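## Task

With the laptop's front edge toward the robot, use the mouse to launch the app whose icon is a cog on the laptop screen, and leave that app's window on top. Opening more than about two other apps (the trash counts as an app) is a failure. The lid must end at an ordinary working angle, clearly tilted back past upright but not much beyond. Avoid pressing hard on the lid. At the end the laptop base must rest flat and entirely on the table, and the mouse must lie flat on the table.

## Robot and tools

Robot: two arms, left_arm (on the +y side) and right_arm, each ending in a five-finger hand: a left hand on left_arm, a right hand on right_arm. Arm names do not match image sides.

Frames: the scene frame has its origin at table-top height midway between the nominal arm bases, +x out over the table, +z up. Each arm's poses, targets and offsets use that arm's own base frame (bases sit near y=+0.342 and y=-0.278, nearly unrotated). Fixed cameras and the table use the scene frame. Rotations are applied about the Hand target position.

Hand point: a spot 0.05 m in front of the palm, roughly in line with the index finger. Its +z runs along straight fingers, +y out of the palm, +x across the palm away from the thumb on the right hand (toward the thumb on the left hand). Straight fingertips reach 0.06-0.07 m past it along +z and sit 0.06 m behind it along -y. A wrist bracket on the little-finger side can strike objects. Resting positions often end 1-5 cm short of the command, usually low; that is not proof of contact.

Row layout (28 numbers, each in [-1, 1], always both arms): left dx, dy, dz, rx, ry, rz; left little, ring, middle, index, thumb_bend, thumb_turn; left force_limit, speed; then the same 14 for the right arm. dx-dz are offsets in metres scaled so 1.0 = 0.6 m; rx-rz form one rotation vector with 1.0 = 180 degrees. These are offsets from the Hand target at the start of the action or move, never absolute poses, and each row of a list counts from that same start, not from the prior row. Repeating an offset moves further. All-zero pose numbers re-request the current Hand target. Orientation commands are clipped to within 40 degrees of the measured one per step.

Hand numbers are absolute targets: fingers and thumb_bend +1 straight, -1 curled; thumb_turn +1 beside the palm, -1 across in front of it. force_limit maps -1..+1 to about 0..10 N (thumb motors 0..15 N); speed rises from near zero at -1 to full at +0.48 and above. Use slow closing (speed -0.94 or less) for gentle grips. To leave a hand unchanged, resend its last commanded eight numbers; if none sent yet this scene, send hand_measured plus hand_force_limit and hand_speed. A motor only starts when its target changes by at least 0.002.

Tools:
- execute_actions(actions, cameras): actions is a list of up to 15-row tables; each row is one 1/30 s step, and a short table repeats its last row to fill 15 steps (0.5 s). An empty list returns images of all cameras.
- move(target, speed, blend, blocking, cameras): target is one 28-number row or up to 15 rows, all offsets from the same starting Hand targets. speed is m/s (0.002 to 4.3, default 0.25; turning limited to twice that in rad/s), one value or one per target. blend in metres rounds corners; 0 stops at each. Paths are straight, last 0.5 to 10 s, ignore obstacles, and can lag or overshoot when fast. Route around an arm's own base. Faster or deeper contact pushes harder. blocking=false returns after 0.5 s while motion continues.
- wait(seconds 0-10, cameras): lets time pass holding commands.
- stop(cameras): brakes a running move.
- zoom_image(camera, region [x0,y0,x1,y1], max 504x504 pixels) on the latest image of cam_high (896x504), cam_low (896x504), cam_left_wrist or cam_right_wrist (672x504, fisheye).
- show_instructions(): shows the reference pages.
- finished_scene(scene): ends the current scene irreversibly; pass the current scene's number.

Results: end_effector_position (m) and end_effector_quat_wxyz per arm in its base frame; Hand target (the base for next offsets); joint positions, velocities and torques; hand_measured, hand_stopped_by (moving, target, force, stalled, fault) and hand_load_n (positive when pushed open; a lost grip shows as load near 0), all in hand-number order. Move results add a move: line (done, off_target, moving, held, fault) plus limits such as paced or held. MOTOR HOT warns of heating; at 100 °C that arm drops for 30-60 s.

Caution: grip the mouse gently and slide it; do not lift it high or release it while moving. Touch the lid lightly and slowly if adjusting it. Keep both arms apart, since pressing hands together can end the scene. Avoid fast hits on the table, laptop or fixtures, finger overloads, pushing toward unreachable poses, and anything leaving the table.

Each tool is called after "Request:" as a command line: name --argument value for each argument, lists and objects as JSON in quotes; but a table of rows of numbers goes row by row, as --pt "numbers of a row", without its own name.

Reference images:

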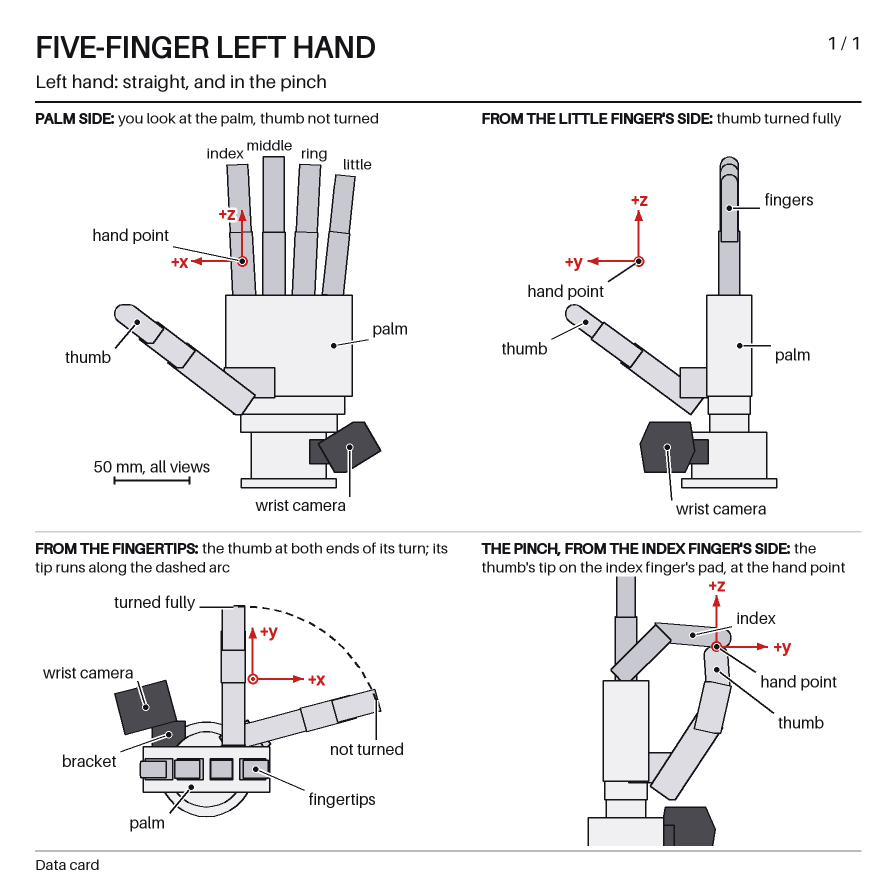

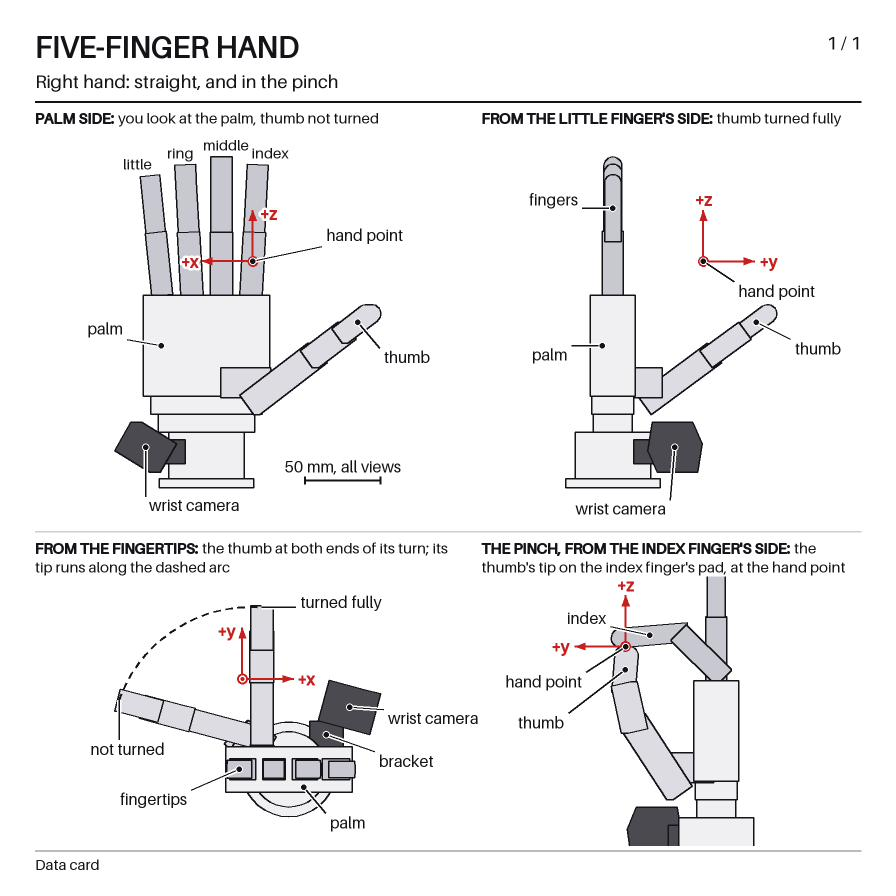

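## Session

Request:
execute_actions --actions '[]'

Request:
zoom_image --camera "cam_high" --region '[200, 120, 500, 420]'

Scene clock: 0.00 s.
left_arm: end_effector_position=(+0.0896, -0.2216, +0.3721) hand_measured=(+1.000, +1.000, +1.000, +1.000, +1.000, +1.000) hand_load_n=(+0.0, +0.0, +0.0, +0.0, +0.0, +0.0) hand_stopped_by=(target, target, target, target, target, target) hand_force_limit=0.00 hand_speed=-0.80 end_effector_quat_wxyz=(+0.053, +0.395, +0.872, -0.285) | right_arm: end_effector_position=(+0.4473, -0.2383, +0.1793) hand_measured=(+1.000, +1.000, +1.000, +1.000, +1.000, +1.000) hand_load_n=(+0.0, +0.0, +0.0, +0.0, +0.0, +0.0) hand_stopped_by=(target, target, target, target, target, target) hand_force_limit=0.00 hand_speed=-0.80 end_effector_quat_wxyz=(+0.273, +0.931, -0.040, +0.239)
Joint positions: left_arm=[-1.063 0.849 1.333 -1.601 0.388 1.267] | right_arm=[-0.201 1.383 0.987 -0.559 0.447 -1.831]
Joint velocities: within noise
Joint torques (N m): no reading
Heat: left arm: hottest elbow 32 °C; right arm: hottest elbow 33 °C.
Hand target: left_arm +0.0910, -0.2241, +0.3830; +0.064, +0.396, +0.868, -0.294 | right_arm +0.4545, -0.2397, +0.1859; +0.274, +0.929, -0.042, +0.246
camera_calibration:
cam_left_wrist: T_world_to_cam=[[-0.862534, -0.36682, 0.348538, -0.13088], [-0.373301, 0.926303, 0.0510744, 0.222973], [-0.341587, -0.0860564, -0.935902, 0.471357], [0, 0, 0, 1]] pos_world=[0.131357, -0.213987, 0.475372]
cam_right_wrist: T_world_to_cam=[[-0.0314731, -0.81322, 0.581104, -0.283708], [-0.988899, 0.109806, 0.100108, 0.4463], [-0.145219, -0.571503, -0.807649, 0.190994], [0, 0, 0, 1]] pos_world=[0.460152, -0.17057, 0.274442]

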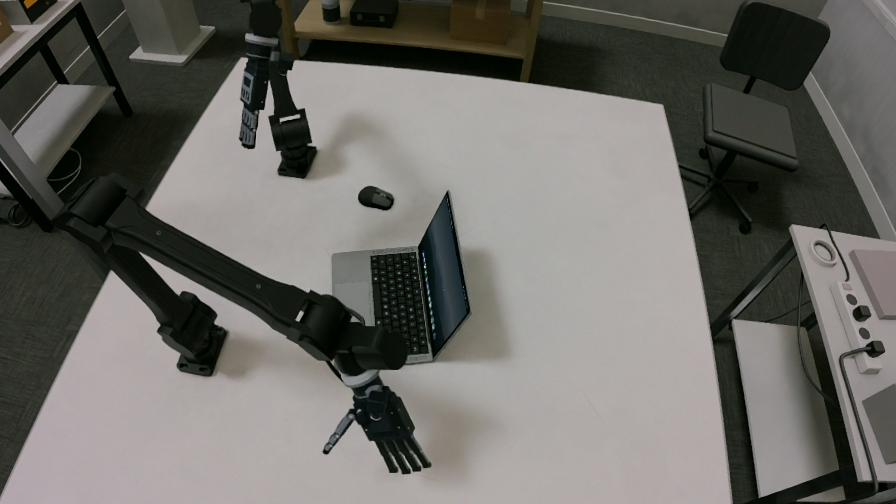

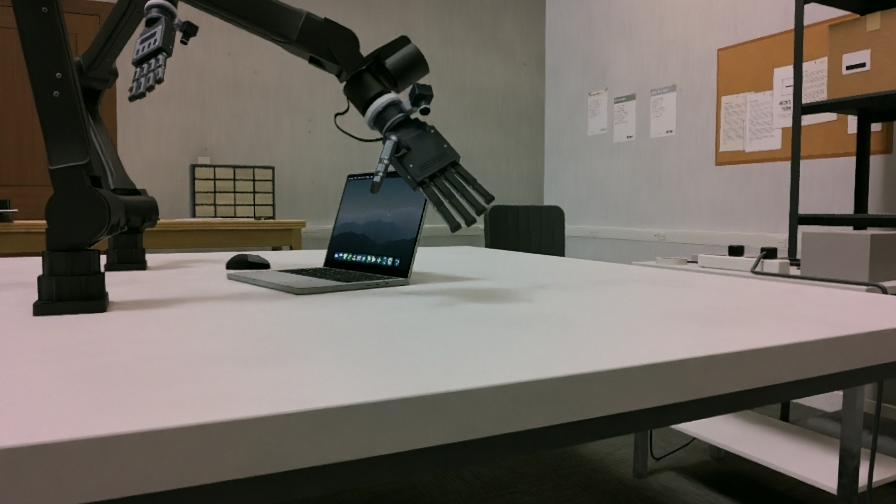

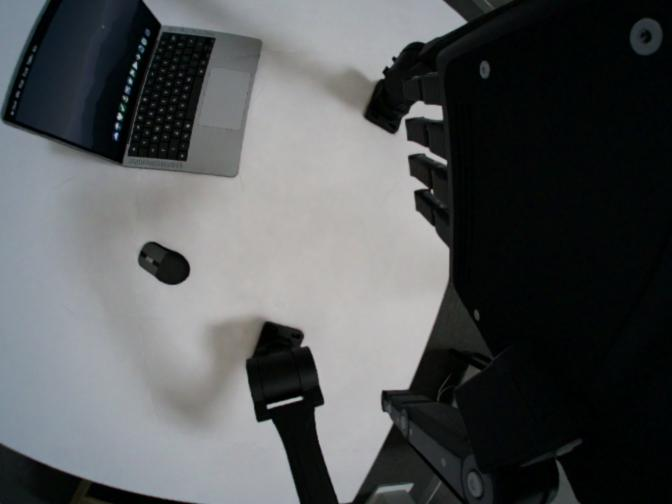

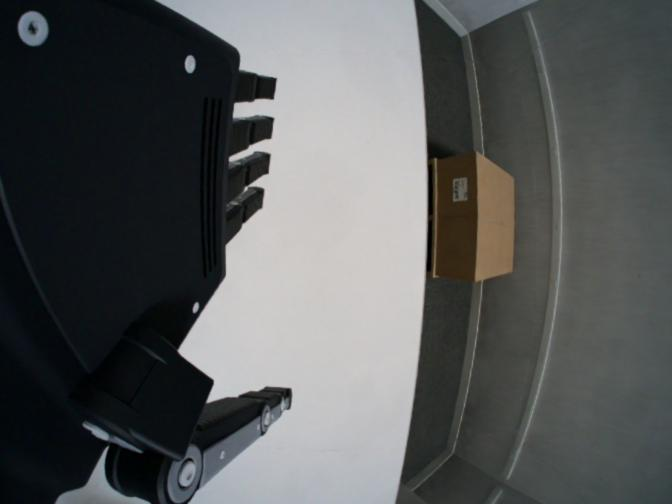

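Scaled by 1.680 from the camera's 896x504 image, which has a finer 1280x720 frame.

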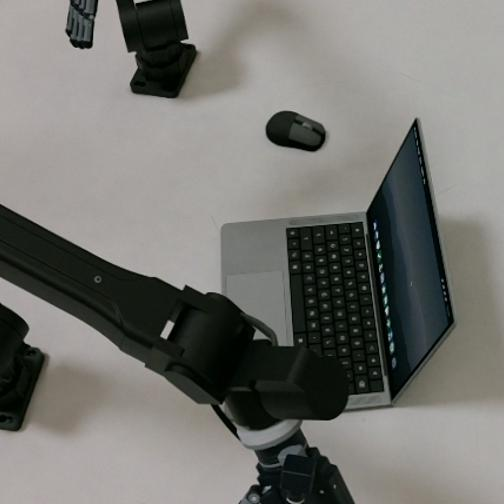

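Request:
move --pt "0.18 0.1017 -0.12 0.1352 0.2103 0.7424 -1 1 1 -1 1 1 0 0.2 -0.0575 0.133 0.19 0.1976 -0.2957 0.3004 1 1 1 1 1 1 0 -0.8" --pt "0.18 0.1017 -0.305 0.1352 0.2103 0.7424 -1 1 1 -1 1 1 0 0.2 -0.0933 0.3645 0.1235 0.1976 -0.2957 0.3004 1 1 1 1 1 1 0 -0.8" --speed 0.5 --blend '[0.05,0]' --cameras '["all"]'

Request:
zoom_image --camera "cam_high" --region '[310, 120, 450, 240]'

Scene clock: 135.67 s.
left_arm: end_effector_position=(+0.1942, -0.1619, +0.2001) hand_measured=(-1.000, +1.000, +1.000, -1.000, +1.000, +1.000) hand_load_n=(+0.0, +0.0, +0.0, +0.0, +0.0, +0.0) hand_stopped_by=(target, target, target, target, target, target) hand_force_limit=0.00 hand_speed=0.20 end_effector_quat_wxyz=(+0.003, +0.702, -0.712, -0.007) | right_arm: end_effector_position=(+0.3999, -0.0254, +0.2623) hand_measured=(+1.000, +1.000, +1.000, +1.000, +1.000, +1.000) hand_load_n=(+0.0, +0.0, +0.0, +0.5, +0.0, +0.0) hand_stopped_by=(target, target, target, target, target, target) hand_force_limit=0.00 hand_speed=-0.80 end_effector_quat_wxyz=(-0.177, +0.684, +0.185, +0.683)
Joint positions: left_arm=[-0.475 1.099 1.017 -1.504 0.002 -0.462] | right_arm=[-0.326 0.721 0.352 0.363 -0.843 -1.586]
Joint torques (N m): left_arm=[0.85 -5.42 7.57 0.83 -0.04 0.01] | right_arm=[0.15 0.21 8.94 2.62 0.13 0.03]
Heat: left arm: hottest elbow 37 °C; right arm: hottest elbow 39 °C.
Hand target: left_arm +0.1989, -0.1630, +0.2000; +0.000, +0.707, -0.707, +0.000 | right_arm +0.3985, -0.0209, +0.2600; -0.183, +0.682, +0.183, +0.684
Off the commanded pose: left_arm 0.005 m, 1 deg | right_arm 0.005 m, 1 deg.
move: done
camera_calibration:
cam_left_wrist: T_world_to_cam=[[0.967589, -0.249714, -0.0376078, -0.218033], [-0.199918, -0.848447, 0.490072, -0.193385], [-0.154286, -0.46667, -0.87087, 0.240346], [0, 0, 0, 1]] pos_world=[0.209387, -0.106361, 0.295883]
cam_right_wrist: T_world_to_cam=[[0.473223, -0.856057, 0.207909, -0.265386], [-0.398744, -0.418593, -0.815955, 0.358632], [0.785534, 0.303226, -0.539435, -0.0475011], [0, 0, 0, 1]] pos_world=[0.305903, -0.0626612, 0.32218]

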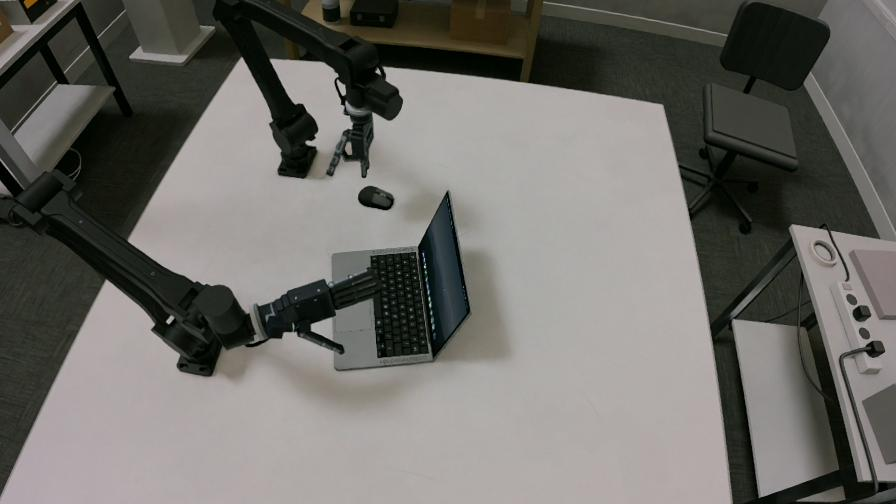

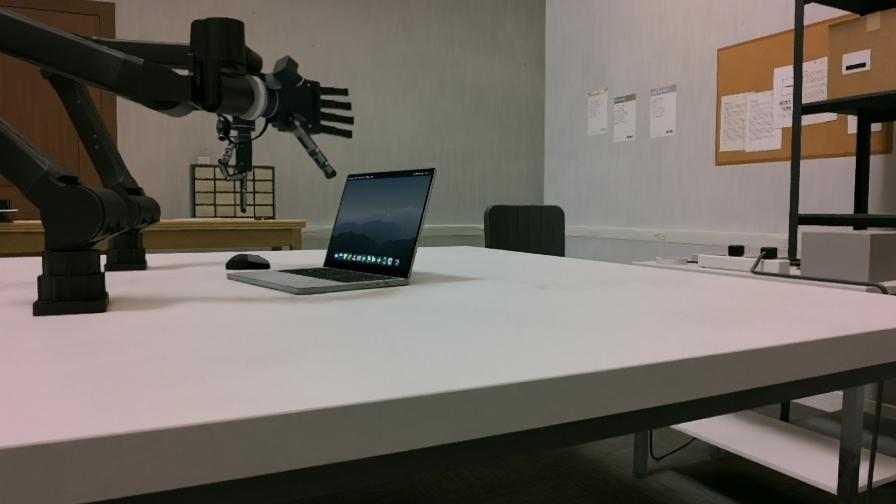

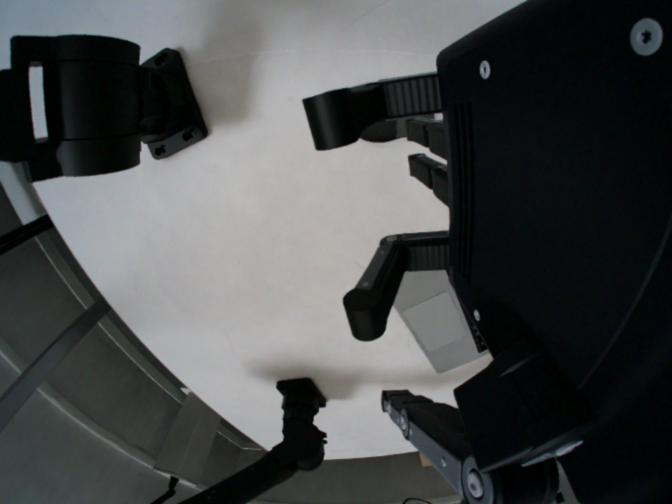

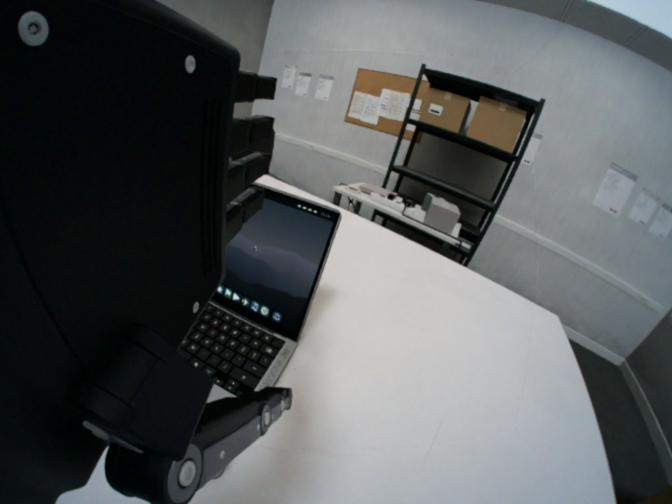

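Scaled by 3.600 from the camera's 896x504 image, which has a finer 1280x720 frame.

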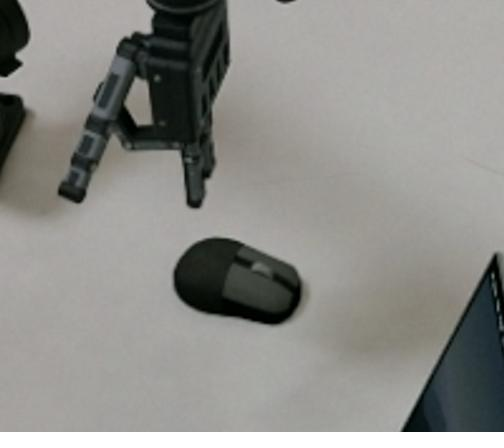

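Request:
zoom_image --camera "cam_right_wrist" --region '[200, 170, 360, 340]'

Request:
zoom_image --camera "cam_low" --region '[320, 160, 450, 290]'

Scaled by 2.965 from the camera's 672x504 image, which has a finer 960x720 frame.

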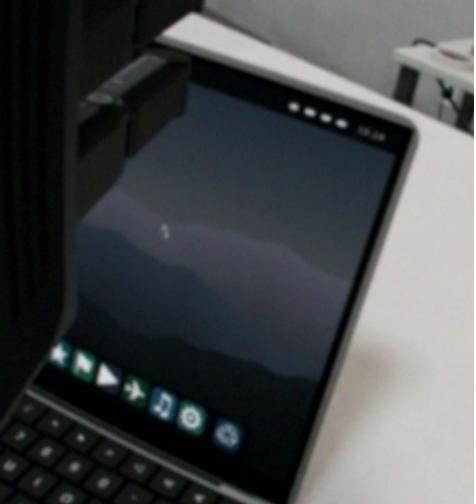

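Scaled by 3.877 from the camera's 896x504 image, which has a finer 1280x720 frame.

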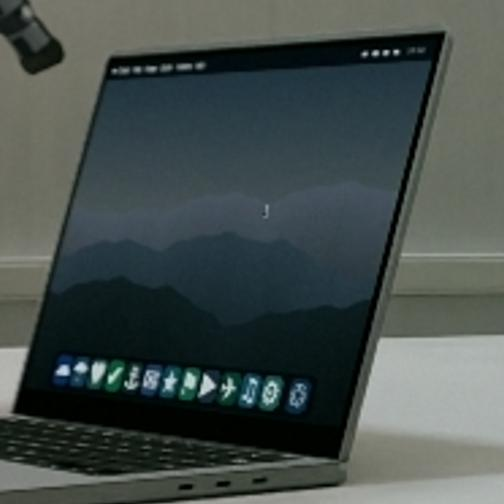

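Request:
move --target '[0.0035,0.0217,-0.12,0,0,0,-1,1,1,-1,1,1,0,0.2,0,0,0,0,0,0,1,1,1,1,1,1,0,-0.8]' --speed 0.15 --cameras '["cam_high","cam_low"]'

Request:
zoom_image --camera "cam_high" --region '[310, 120, 450, 240]'

Request:
zoom_image --camera "cam_low" --region '[190, 180, 310, 290]'

Scene clock: 210.23 s.
left_arm: end_effector_position=(+0.1966, -0.1502, +0.1293) hand_measured=(-1.000, +1.000, +1.000, -1.000, +1.000, +1.000) hand_load_n=(+0.0, +0.0, +0.0, +0.0, +0.0, +0.0) hand_stopped_by=(target, target, target, target, target, target) hand_force_limit=0.00 hand_speed=0.20 end_effector_quat_wxyz=(+0.002, +0.707, -0.707, -0.004) | right_arm: end_effector_position=(+0.3999, -0.0254, +0.2622) hand_measured=(+1.000, +1.000, +1.000, +1.000, +1.000, +1.000) hand_load_n=(+0.0, +0.0, +0.0, +0.0, +0.0, +0.0) hand_stopped_by=(target, target, target, target, target, target) hand_force_limit=0.00 hand_speed=-0.80 end_effector_quat_wxyz=(-0.177, +0.684, +0.184, +0.683)
Joint positions: left_arm=[-0.433 1.121 0.845 -1.304 0.001 -0.434] | right_arm=[-0.326 0.721 0.352 0.363 -0.843 -1.585]
Joint torques (N m): left_arm=[1.14 -5.25 7.34 0.9 -0.03 0.09] | right_arm=[0.15 0.21 8.91 2.61 0.12 0.04]
Heat: left arm: hottest elbow 36 °C; right arm: hottest elbow 37 °C.
Hand target: left_arm +0.2011, -0.1500, +0.1279; +0.000, +0.707, -0.707, +0.000 | right_arm +0.3985, -0.0210, +0.2601; -0.183, +0.682, +0.183, +0.684
Off the commanded pose: left_arm 0.005 m, 1 deg | right_arm 0.005 m, 1 deg.
move: done
Images, in order (width x height): cam_high 896x504, cam_low 896x504.

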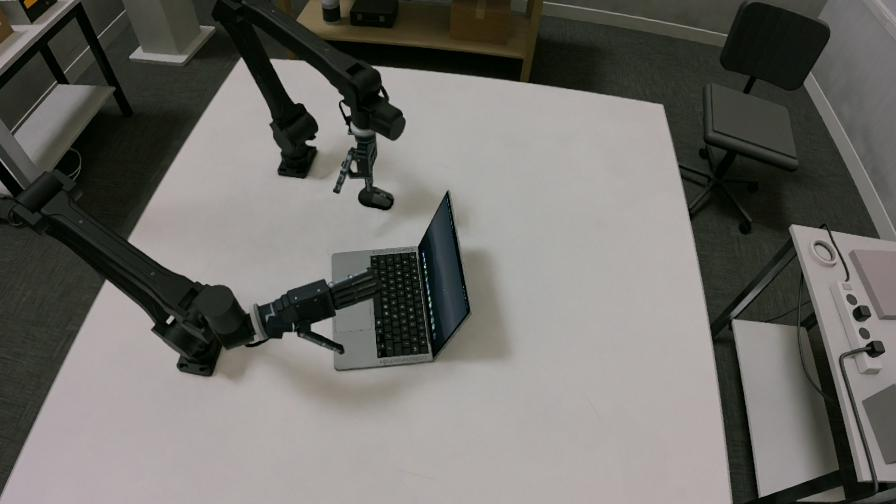

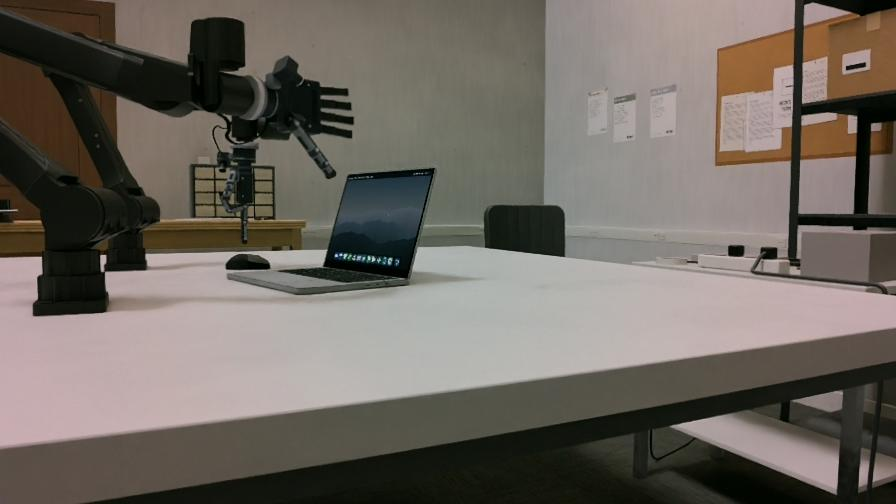

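Scaled by 3.600 from the camera's 896x504 image, which has a finer 1280x720 frame.

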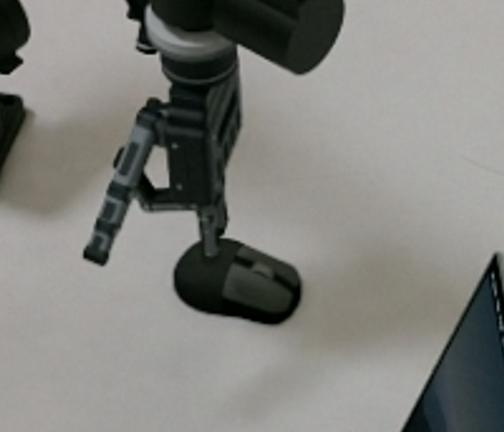

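Scaled by 4.200 from the camera's 896x504 image, which has a finer 1280x720 frame.

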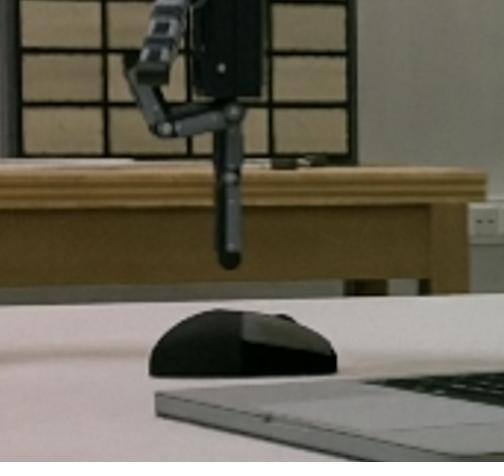

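Request:
move --pt "0 0 -0.045 0 0 0 -1 1 1 -1 1 1 0 0.2 0 0 0 0 0 0 1 1 1 1 1 1 0 -0.8" --pt "-0.0 0.0 -0.062 0 0 0 -1 1 1 -1 1 1 0 0.2 0 0 0 0 0 0 1 1 1 1 1 1 0 -0.8" --pt "-0.04 0.0 -0.062 0 0 0 -1 1 1 -1 1 1 0 0.2 0 0 0 0 0 0 1 1 1 1 1 1 0 -0.8" --speed 0.05 --cameras '["cam_high","cam_low","cam_right_wrist"]'

Request:
zoom_image --camera "cam_high" --region '[310, 120, 450, 240]'

Request:
zoom_image --camera "cam_low" --region '[190, 180, 310, 290]'

Request:
zoom_image --camera "cam_right_wrist" --region '[200, 170, 360, 340]'

Scene clock: 233.67 s.
left_arm: end_effector_position=(+0.1856, -0.1513, +0.0978) hand_measured=(-1.000, +1.000, +1.000, -1.000, +1.000, +1.000) hand_load_n=(+0.0, +0.0, +0.0, +0.0, +0.0, +0.0) hand_stopped_by=(target, target, target, target, target, target) hand_force_limit=0.00 hand_speed=0.20 end_effector_quat_wxyz=(-0.004, +0.707, -0.707, +0.012) | right_arm: end_effector_position=(+0.3999, -0.0254, +0.2622) hand_measured=(+1.000, +1.000, +1.000, +1.000, +1.000, +1.000) hand_load_n=(+0.0, +0.0, +0.0, +0.5, +0.0, +0.0) hand_stopped_by=(target, target, target, target, target, target) hand_force_limit=0.00 hand_speed=-0.80 end_effector_quat_wxyz=(-0.177, +0.684, +0.184, +0.683)
Joint positions: left_arm=[-0.455 1.094 0.743 -1.195 -0.001 -0.454] | right_arm=[-0.326 0.721 0.352 0.363 -0.843 -1.585]
Joint torques (N m): left_arm=[-0.32 -4.72 5.71 0.31 0.05 0.01] | right_arm=[0.15 0.21 8.91 2.61 0.12 0.04]
Heat: left arm: hottest elbow 35 °C; right arm: hottest elbow 36 °C.
Hand target: left_arm +0.1770, -0.1500, +0.0908; +0.000, +0.707, -0.707, +0.000 | right_arm +0.3985, -0.0210, +0.2601; -0.183, +0.682, +0.183, +0.684
Off the commanded pose: left_arm 0.011 m, 1 deg | right_arm 0.005 m, 1 deg.
move: off_target (left_arm)
camera_calibration:
cam_right_wrist: T_world_to_cam=[[0.47294, -0.856398, 0.20715, -0.265078], [-0.399233, -0.417872, -0.816085, 0.358869], [0.785456, 0.303258, -0.539531, -0.0474447], [0, 0, 0, 1]] pos_world=[0.305904, -0.0626622, 0.322181]
Images, in order (width x height): cam_high 896x504, cam_low 896x504, cam_right_wrist 672x504.

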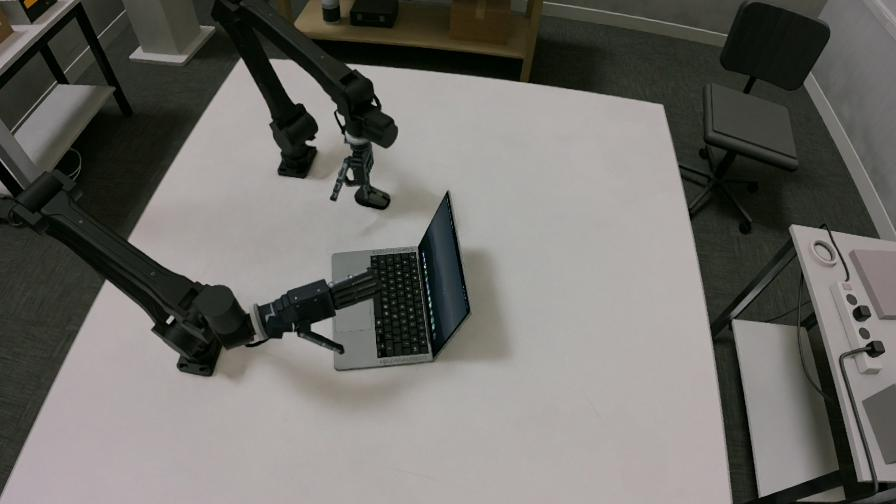

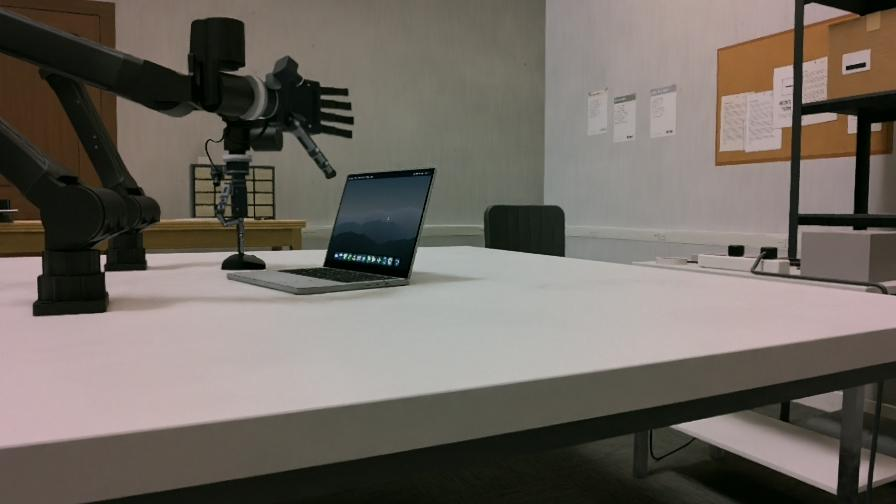

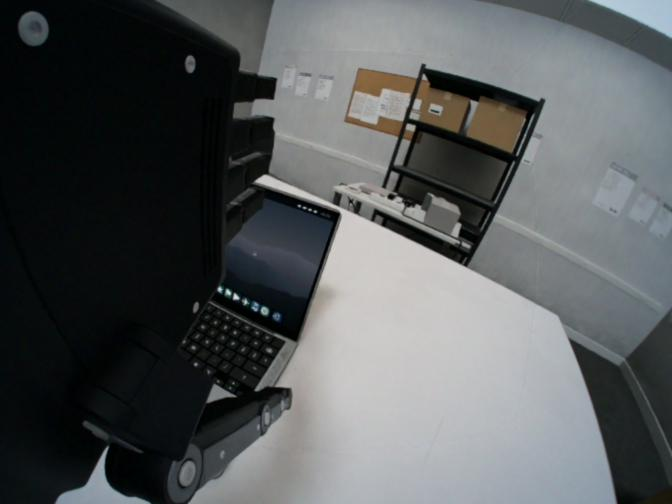

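Scaled by 3.600 from the camera's 896x504 image, which has a finer 1280x720 frame.

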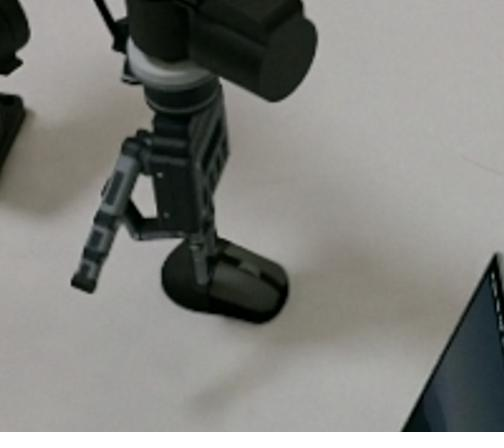

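Scaled by 4.200 from the camera's 896x504 image, which has a finer 1280x720 frame.

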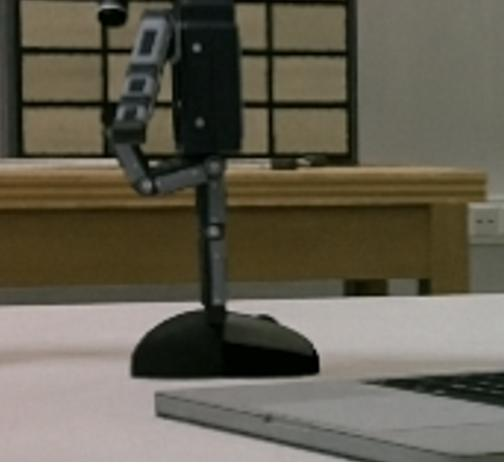

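Scaled by 2.965 from the camera's 672x504 image, which has a finer 960x720 frame.

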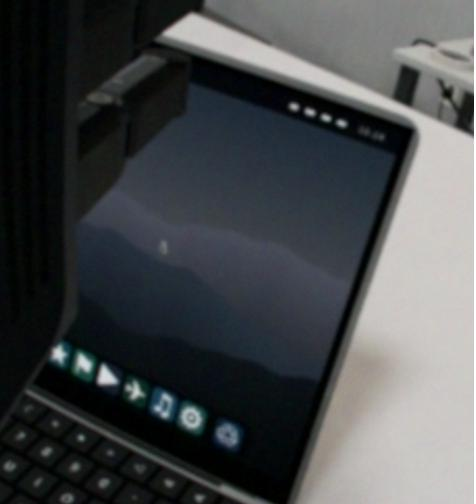

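Request:
move --target '[-0.09,-0.065,-0.002,0,0,0,-1,1,1,-1,1,1,0,0.2,0,0,0,0,0,0,1,1,1,1,1,1,0,-0.8]' --speed 0.07 --cameras '["cam_high","cam_low","cam_right_wrist"]'

Request:
zoom_image --camera "cam_high" --region '[290, 120, 430, 240]'

Request:
zoom_image --camera "cam_right_wrist" --region '[200, 170, 360, 340]'

Scene clock: 247.27 s.
left_arm: end_effector_position=(+0.1334, -0.1942, +0.0976) hand_measured=(-1.000, +1.000, +1.000, -1.000, +1.000, +1.000) hand_load_n=(+0.0, +0.0, +0.0, +0.0, +0.0, +0.0) hand_stopped_by=(target, target, target, target, target, target) hand_force_limit=0.00 hand_speed=0.20 end_effector_quat_wxyz=(-0.003, +0.706, -0.708, +0.019) | right_arm: end_effector_position=(+0.3999, -0.0254, +0.2622) hand_measured=(+1.000, +1.000, +1.000, +1.000, +1.000, +1.000) hand_load_n=(+0.0, +0.0, +0.0, +0.0, +0.0, +0.0) hand_stopped_by=(target, target, target, target, target, target) hand_force_limit=0.00 hand_speed=-0.80 end_effector_quat_wxyz=(-0.177, +0.684, +0.184, +0.683)
Joint positions: left_arm=[-0.701 1.02 0.694 -1.208 -0.003 -0.7] | right_arm=[-0.326 0.721 0.352 0.363 -0.843 -1.585]
Joint torques (N m): left_arm=[0.26 -3.49 5.71 -0.01 0.12 -0.01] | right_arm=[0.15 0.21 8.91 2.59 0.12 0.04]
Heat: left arm: hottest elbow 35 °C; right arm: hottest elbow 36 °C.
Hand target: left_arm +0.1231, -0.1889, +0.0895; +0.000, +0.707, -0.707, +0.000 | right_arm +0.3985, -0.0210, +0.2601; -0.183, +0.682, +0.183, +0.684
Off the commanded pose: left_arm 0.014 m, 2 deg | right_arm 0.005 m, 1 deg.
move: off_target (left_arm)
camera_calibration:
cam_right_wrist: T_world_to_cam=[[0.47294, -0.856398, 0.20715, -0.265078], [-0.399233, -0.417872, -0.816085, 0.358869], [0.785456, 0.303258, -0.539531, -0.0474447], [0, 0, 0, 1]] pos_world=[0.305904, -0.0626622, 0.322181]
Images, in order (width x height): cam_high 896x504, cam_low 896x504, cam_right_wrist 672x504.

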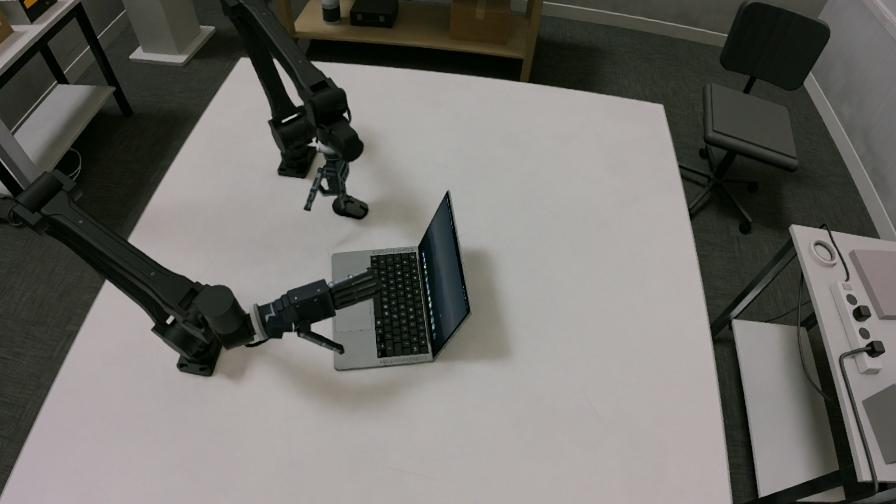

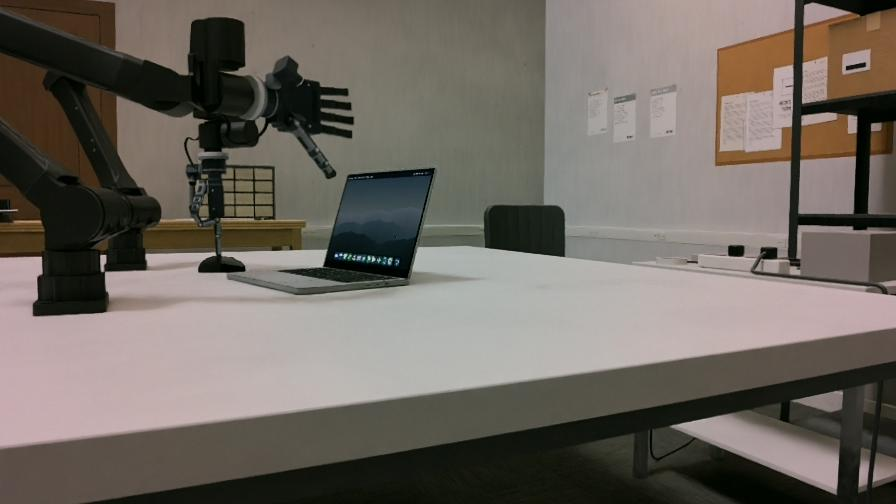

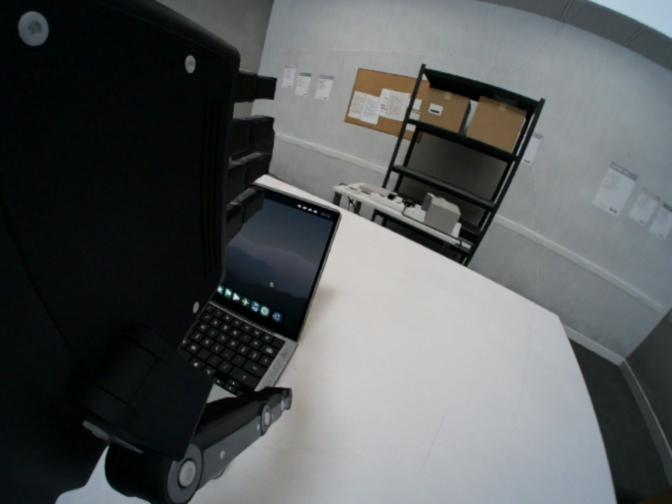

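Scaled by 3.600 from the camera's 896x504 image, which has a finer 1280x720 frame.

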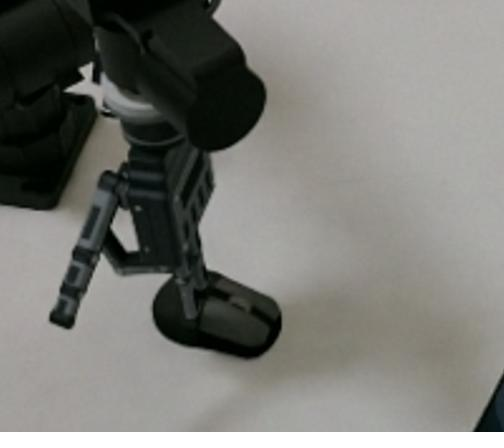

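Scaled by 2.965 from the camera's 672x504 image, which has a finer 960x720 frame.

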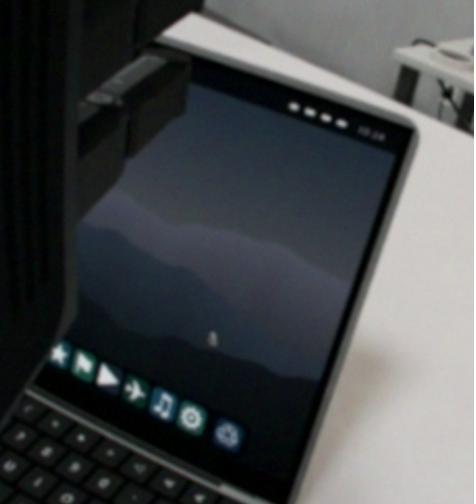

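Request:
move --target '[-0.078,-0.007,0,0,0,0,-1,1,1,-1,1,1,0,0.2,0,0,0,0,0,0,1,1,1,1,1,1,0,-0.8]' --speed 0.07 --cameras '["cam_high","cam_right_wrist"]'

Request:
zoom_image --camera "cam_high" --region '[270, 120, 410, 240]'

Request:
zoom_image --camera "cam_right_wrist" --region '[220, 240, 310, 340]'

Scene clock: 267.37 s.
left_arm: end_effector_position=(+0.0856, -0.2003, +0.0980) hand_measured=(-1.000, +1.000, +1.000, -1.000, +1.000, +1.000) hand_load_n=(+0.0, +0.0, +0.0, +0.0, +0.0, +0.5) hand_stopped_by=(target, target, target, target, target, target) hand_force_limit=0.00 hand_speed=0.20 end_effector_quat_wxyz=(+0.000, +0.706, -0.708, +0.020) | right_arm: end_effector_position=(+0.3999, -0.0254, +0.2622) hand_measured=(+1.000, +1.000, +1.000, +1.000, +1.000, +1.000) hand_load_n=(+0.0, +0.0, +0.0, +0.0, +0.0, +0.0) hand_stopped_by=(target, target, target, target, target, target) hand_force_limit=0.00 hand_speed=-0.80 end_effector_quat_wxyz=(-0.177, +0.684, +0.184, +0.683)
Joint positions: left_arm=[-0.861 0.92 0.638 -1.25 -0.003 -0.859] | right_arm=[-0.326 0.721 0.352 0.363 -0.843 -1.585]
Joint torques (N m): left_arm=[-0.21 -2.73 5.74 -0.13 0.14 0.04] | right_arm=[0.09 0.21 8.91 2.61 0.12 0.04]
Heat: left arm: hottest elbow 34 °C; right arm: hottest elbow 36 °C.
Hand target: left_arm +0.0762, -0.1931, +0.0895; +0.000, +0.707, -0.707, +0.000 | right_arm +0.3985, -0.0210, +0.2601; -0.183, +0.682, +0.183, +0.684
Off the commanded pose: left_arm 0.014 m, 2 deg | right_arm 0.005 m, 1 deg.
move: off_target (left_arm)
camera_calibration:
cam_right_wrist: T_world_to_cam=[[0.47294, -0.856398, 0.20715, -0.265078], [-0.399233, -0.417872, -0.816085, 0.358869], [0.785456, 0.303258, -0.539531, -0.0474447], [0, 0, 0, 1]] pos_world=[0.305904, -0.0626622, 0.322181]
Images, in order (width x height): cam_high 896x504, cam_right_wrist 672x504.

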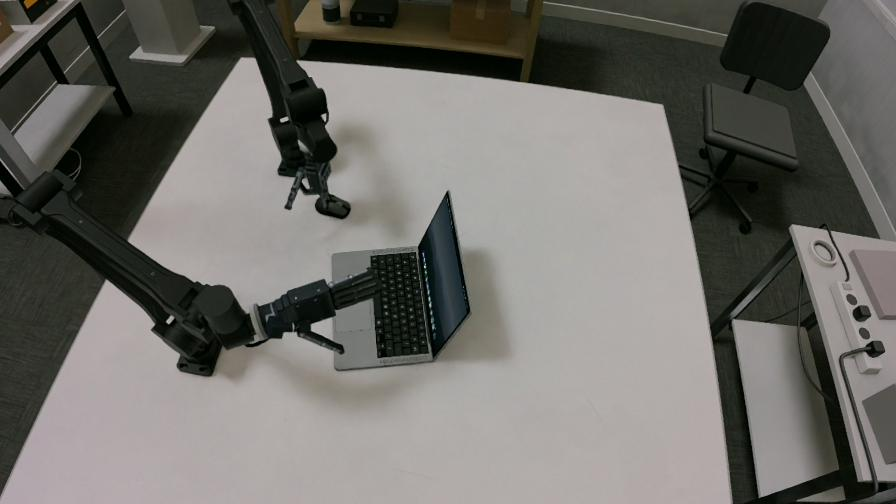

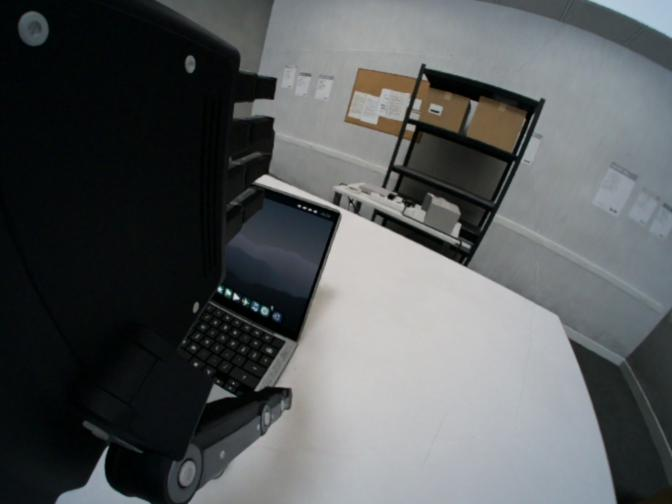

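Scaled by 3.600 from the camera's 896x504 image, which has a finer 1280x720 frame.

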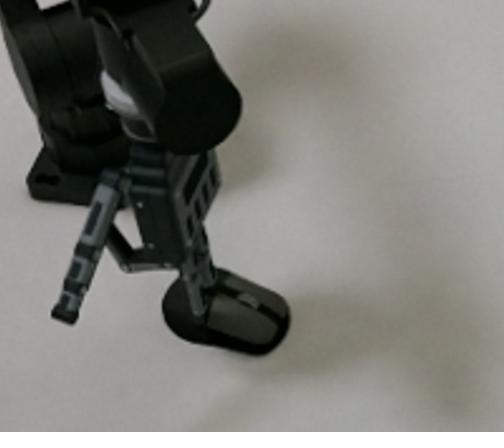

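Scaled by 5.040 from the camera's 672x504 image, which has a finer 960x720 frame.

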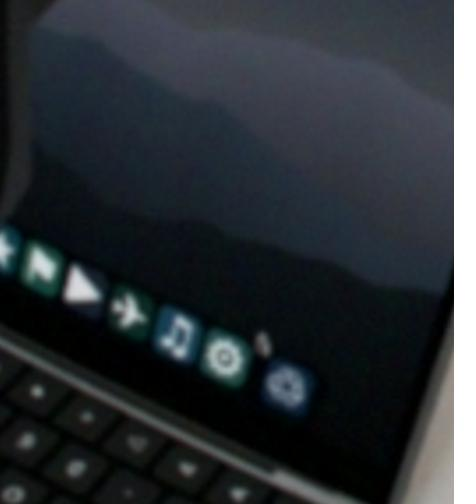

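Request:
move --target '[-0.0225,0.021,0,0,0,0,-1,1,1,-1,1,1,0,0.2,0,0,0,0,0,0,1,1,1,1,1,1,0,-0.8]' --speed 0.05 --cameras '["cam_right_wrist"]'

Request:
zoom_image --camera "cam_right_wrist" --region '[220, 240, 310, 340]'

Scene clock: 297.60 s.
left_arm: end_effector_position=(+0.0722, -0.1882, +0.0981) hand_measured=(-1.000, +1.000, +1.000, -1.000, +1.000, +1.000) hand_load_n=(+0.0, +0.0, +0.0, +0.0, +0.0, +0.0) hand_stopped_by=(target, target, target, target, target, target) hand_force_limit=0.00 hand_speed=0.20 end_effector_quat_wxyz=(+0.000, +0.706, -0.708, +0.020) | right_arm: end_effector_position=(+0.3999, -0.0254, +0.2622) hand_measured=(+1.000, +1.000, +1.000, +1.000, +1.000, +1.000) hand_load_n=(+0.0, +0.0, +0.0, +0.0, +0.0, +0.0) hand_stopped_by=(target, target, target, target, target, target) hand_force_limit=0.00 hand_speed=-0.80 end_effector_quat_wxyz=(-0.177, +0.684, +0.184, +0.683)
Joint positions: left_arm=[-0.872 0.856 0.607 -1.282 -0.003 -0.87] | right_arm=[-0.326 0.721 0.352 0.363 -0.843 -1.585]
Joint velocities: left_arm=[within noise] | right_arm=[-0.015 -0.015 -0.027 0.002 -0.051 -0.154]
Joint torques (N m): left_arm=[-0.21 -2.14 5.76 0.17 0.13 0.02] | right_arm=[0.09 0.15 8.92 2.59 0.12 0.04]
Heat: left arm: hottest elbow 33 °C; right arm: hottest elbow 36 °C.
Hand target: left_arm +0.0628, -0.1806, +0.0896; +0.001, +0.707, -0.707, +0.000 | right_arm +0.3985, -0.0210, +0.2601; -0.183, +0.682, +0.183, +0.684
Off the commanded pose: left_arm 0.015 m, 2 deg | right_arm 0.005 m, 1 deg.
move: off_target (left_arm)
camera_calibration:
cam_right_wrist: T_world_to_cam=[[0.47294, -0.856398, 0.20715, -0.265078], [-0.399233, -0.417872, -0.816085, 0.358869], [0.785456, 0.303258, -0.539531, -0.0474447], [0, 0, 0, 1]] pos_world=[0.305904, -0.0626622, 0.322181]
Images, in order (width x height): cam_right_wrist 672x504.

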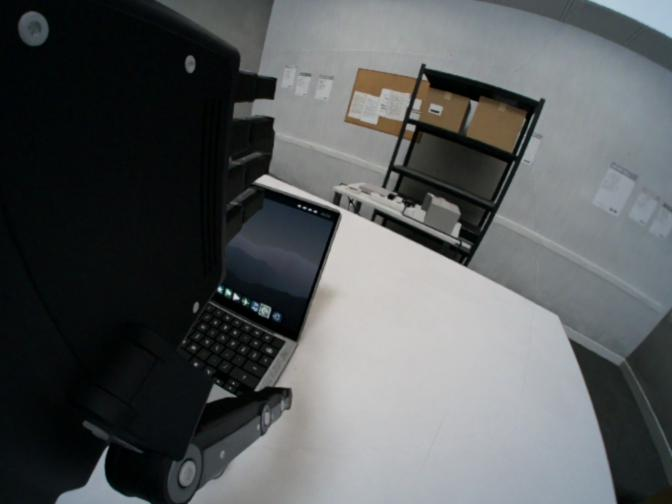

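Scaled by 5.040 from the camera's 672x504 image, which has a finer 960x720 frame.

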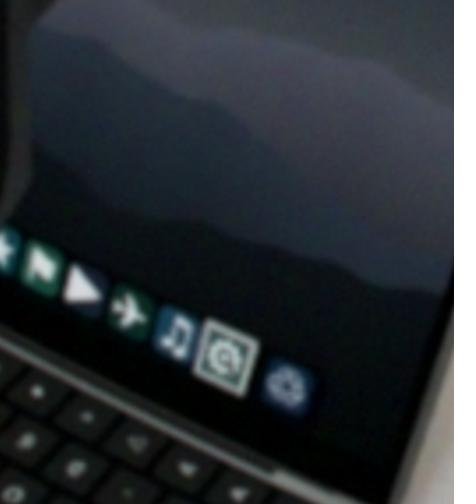

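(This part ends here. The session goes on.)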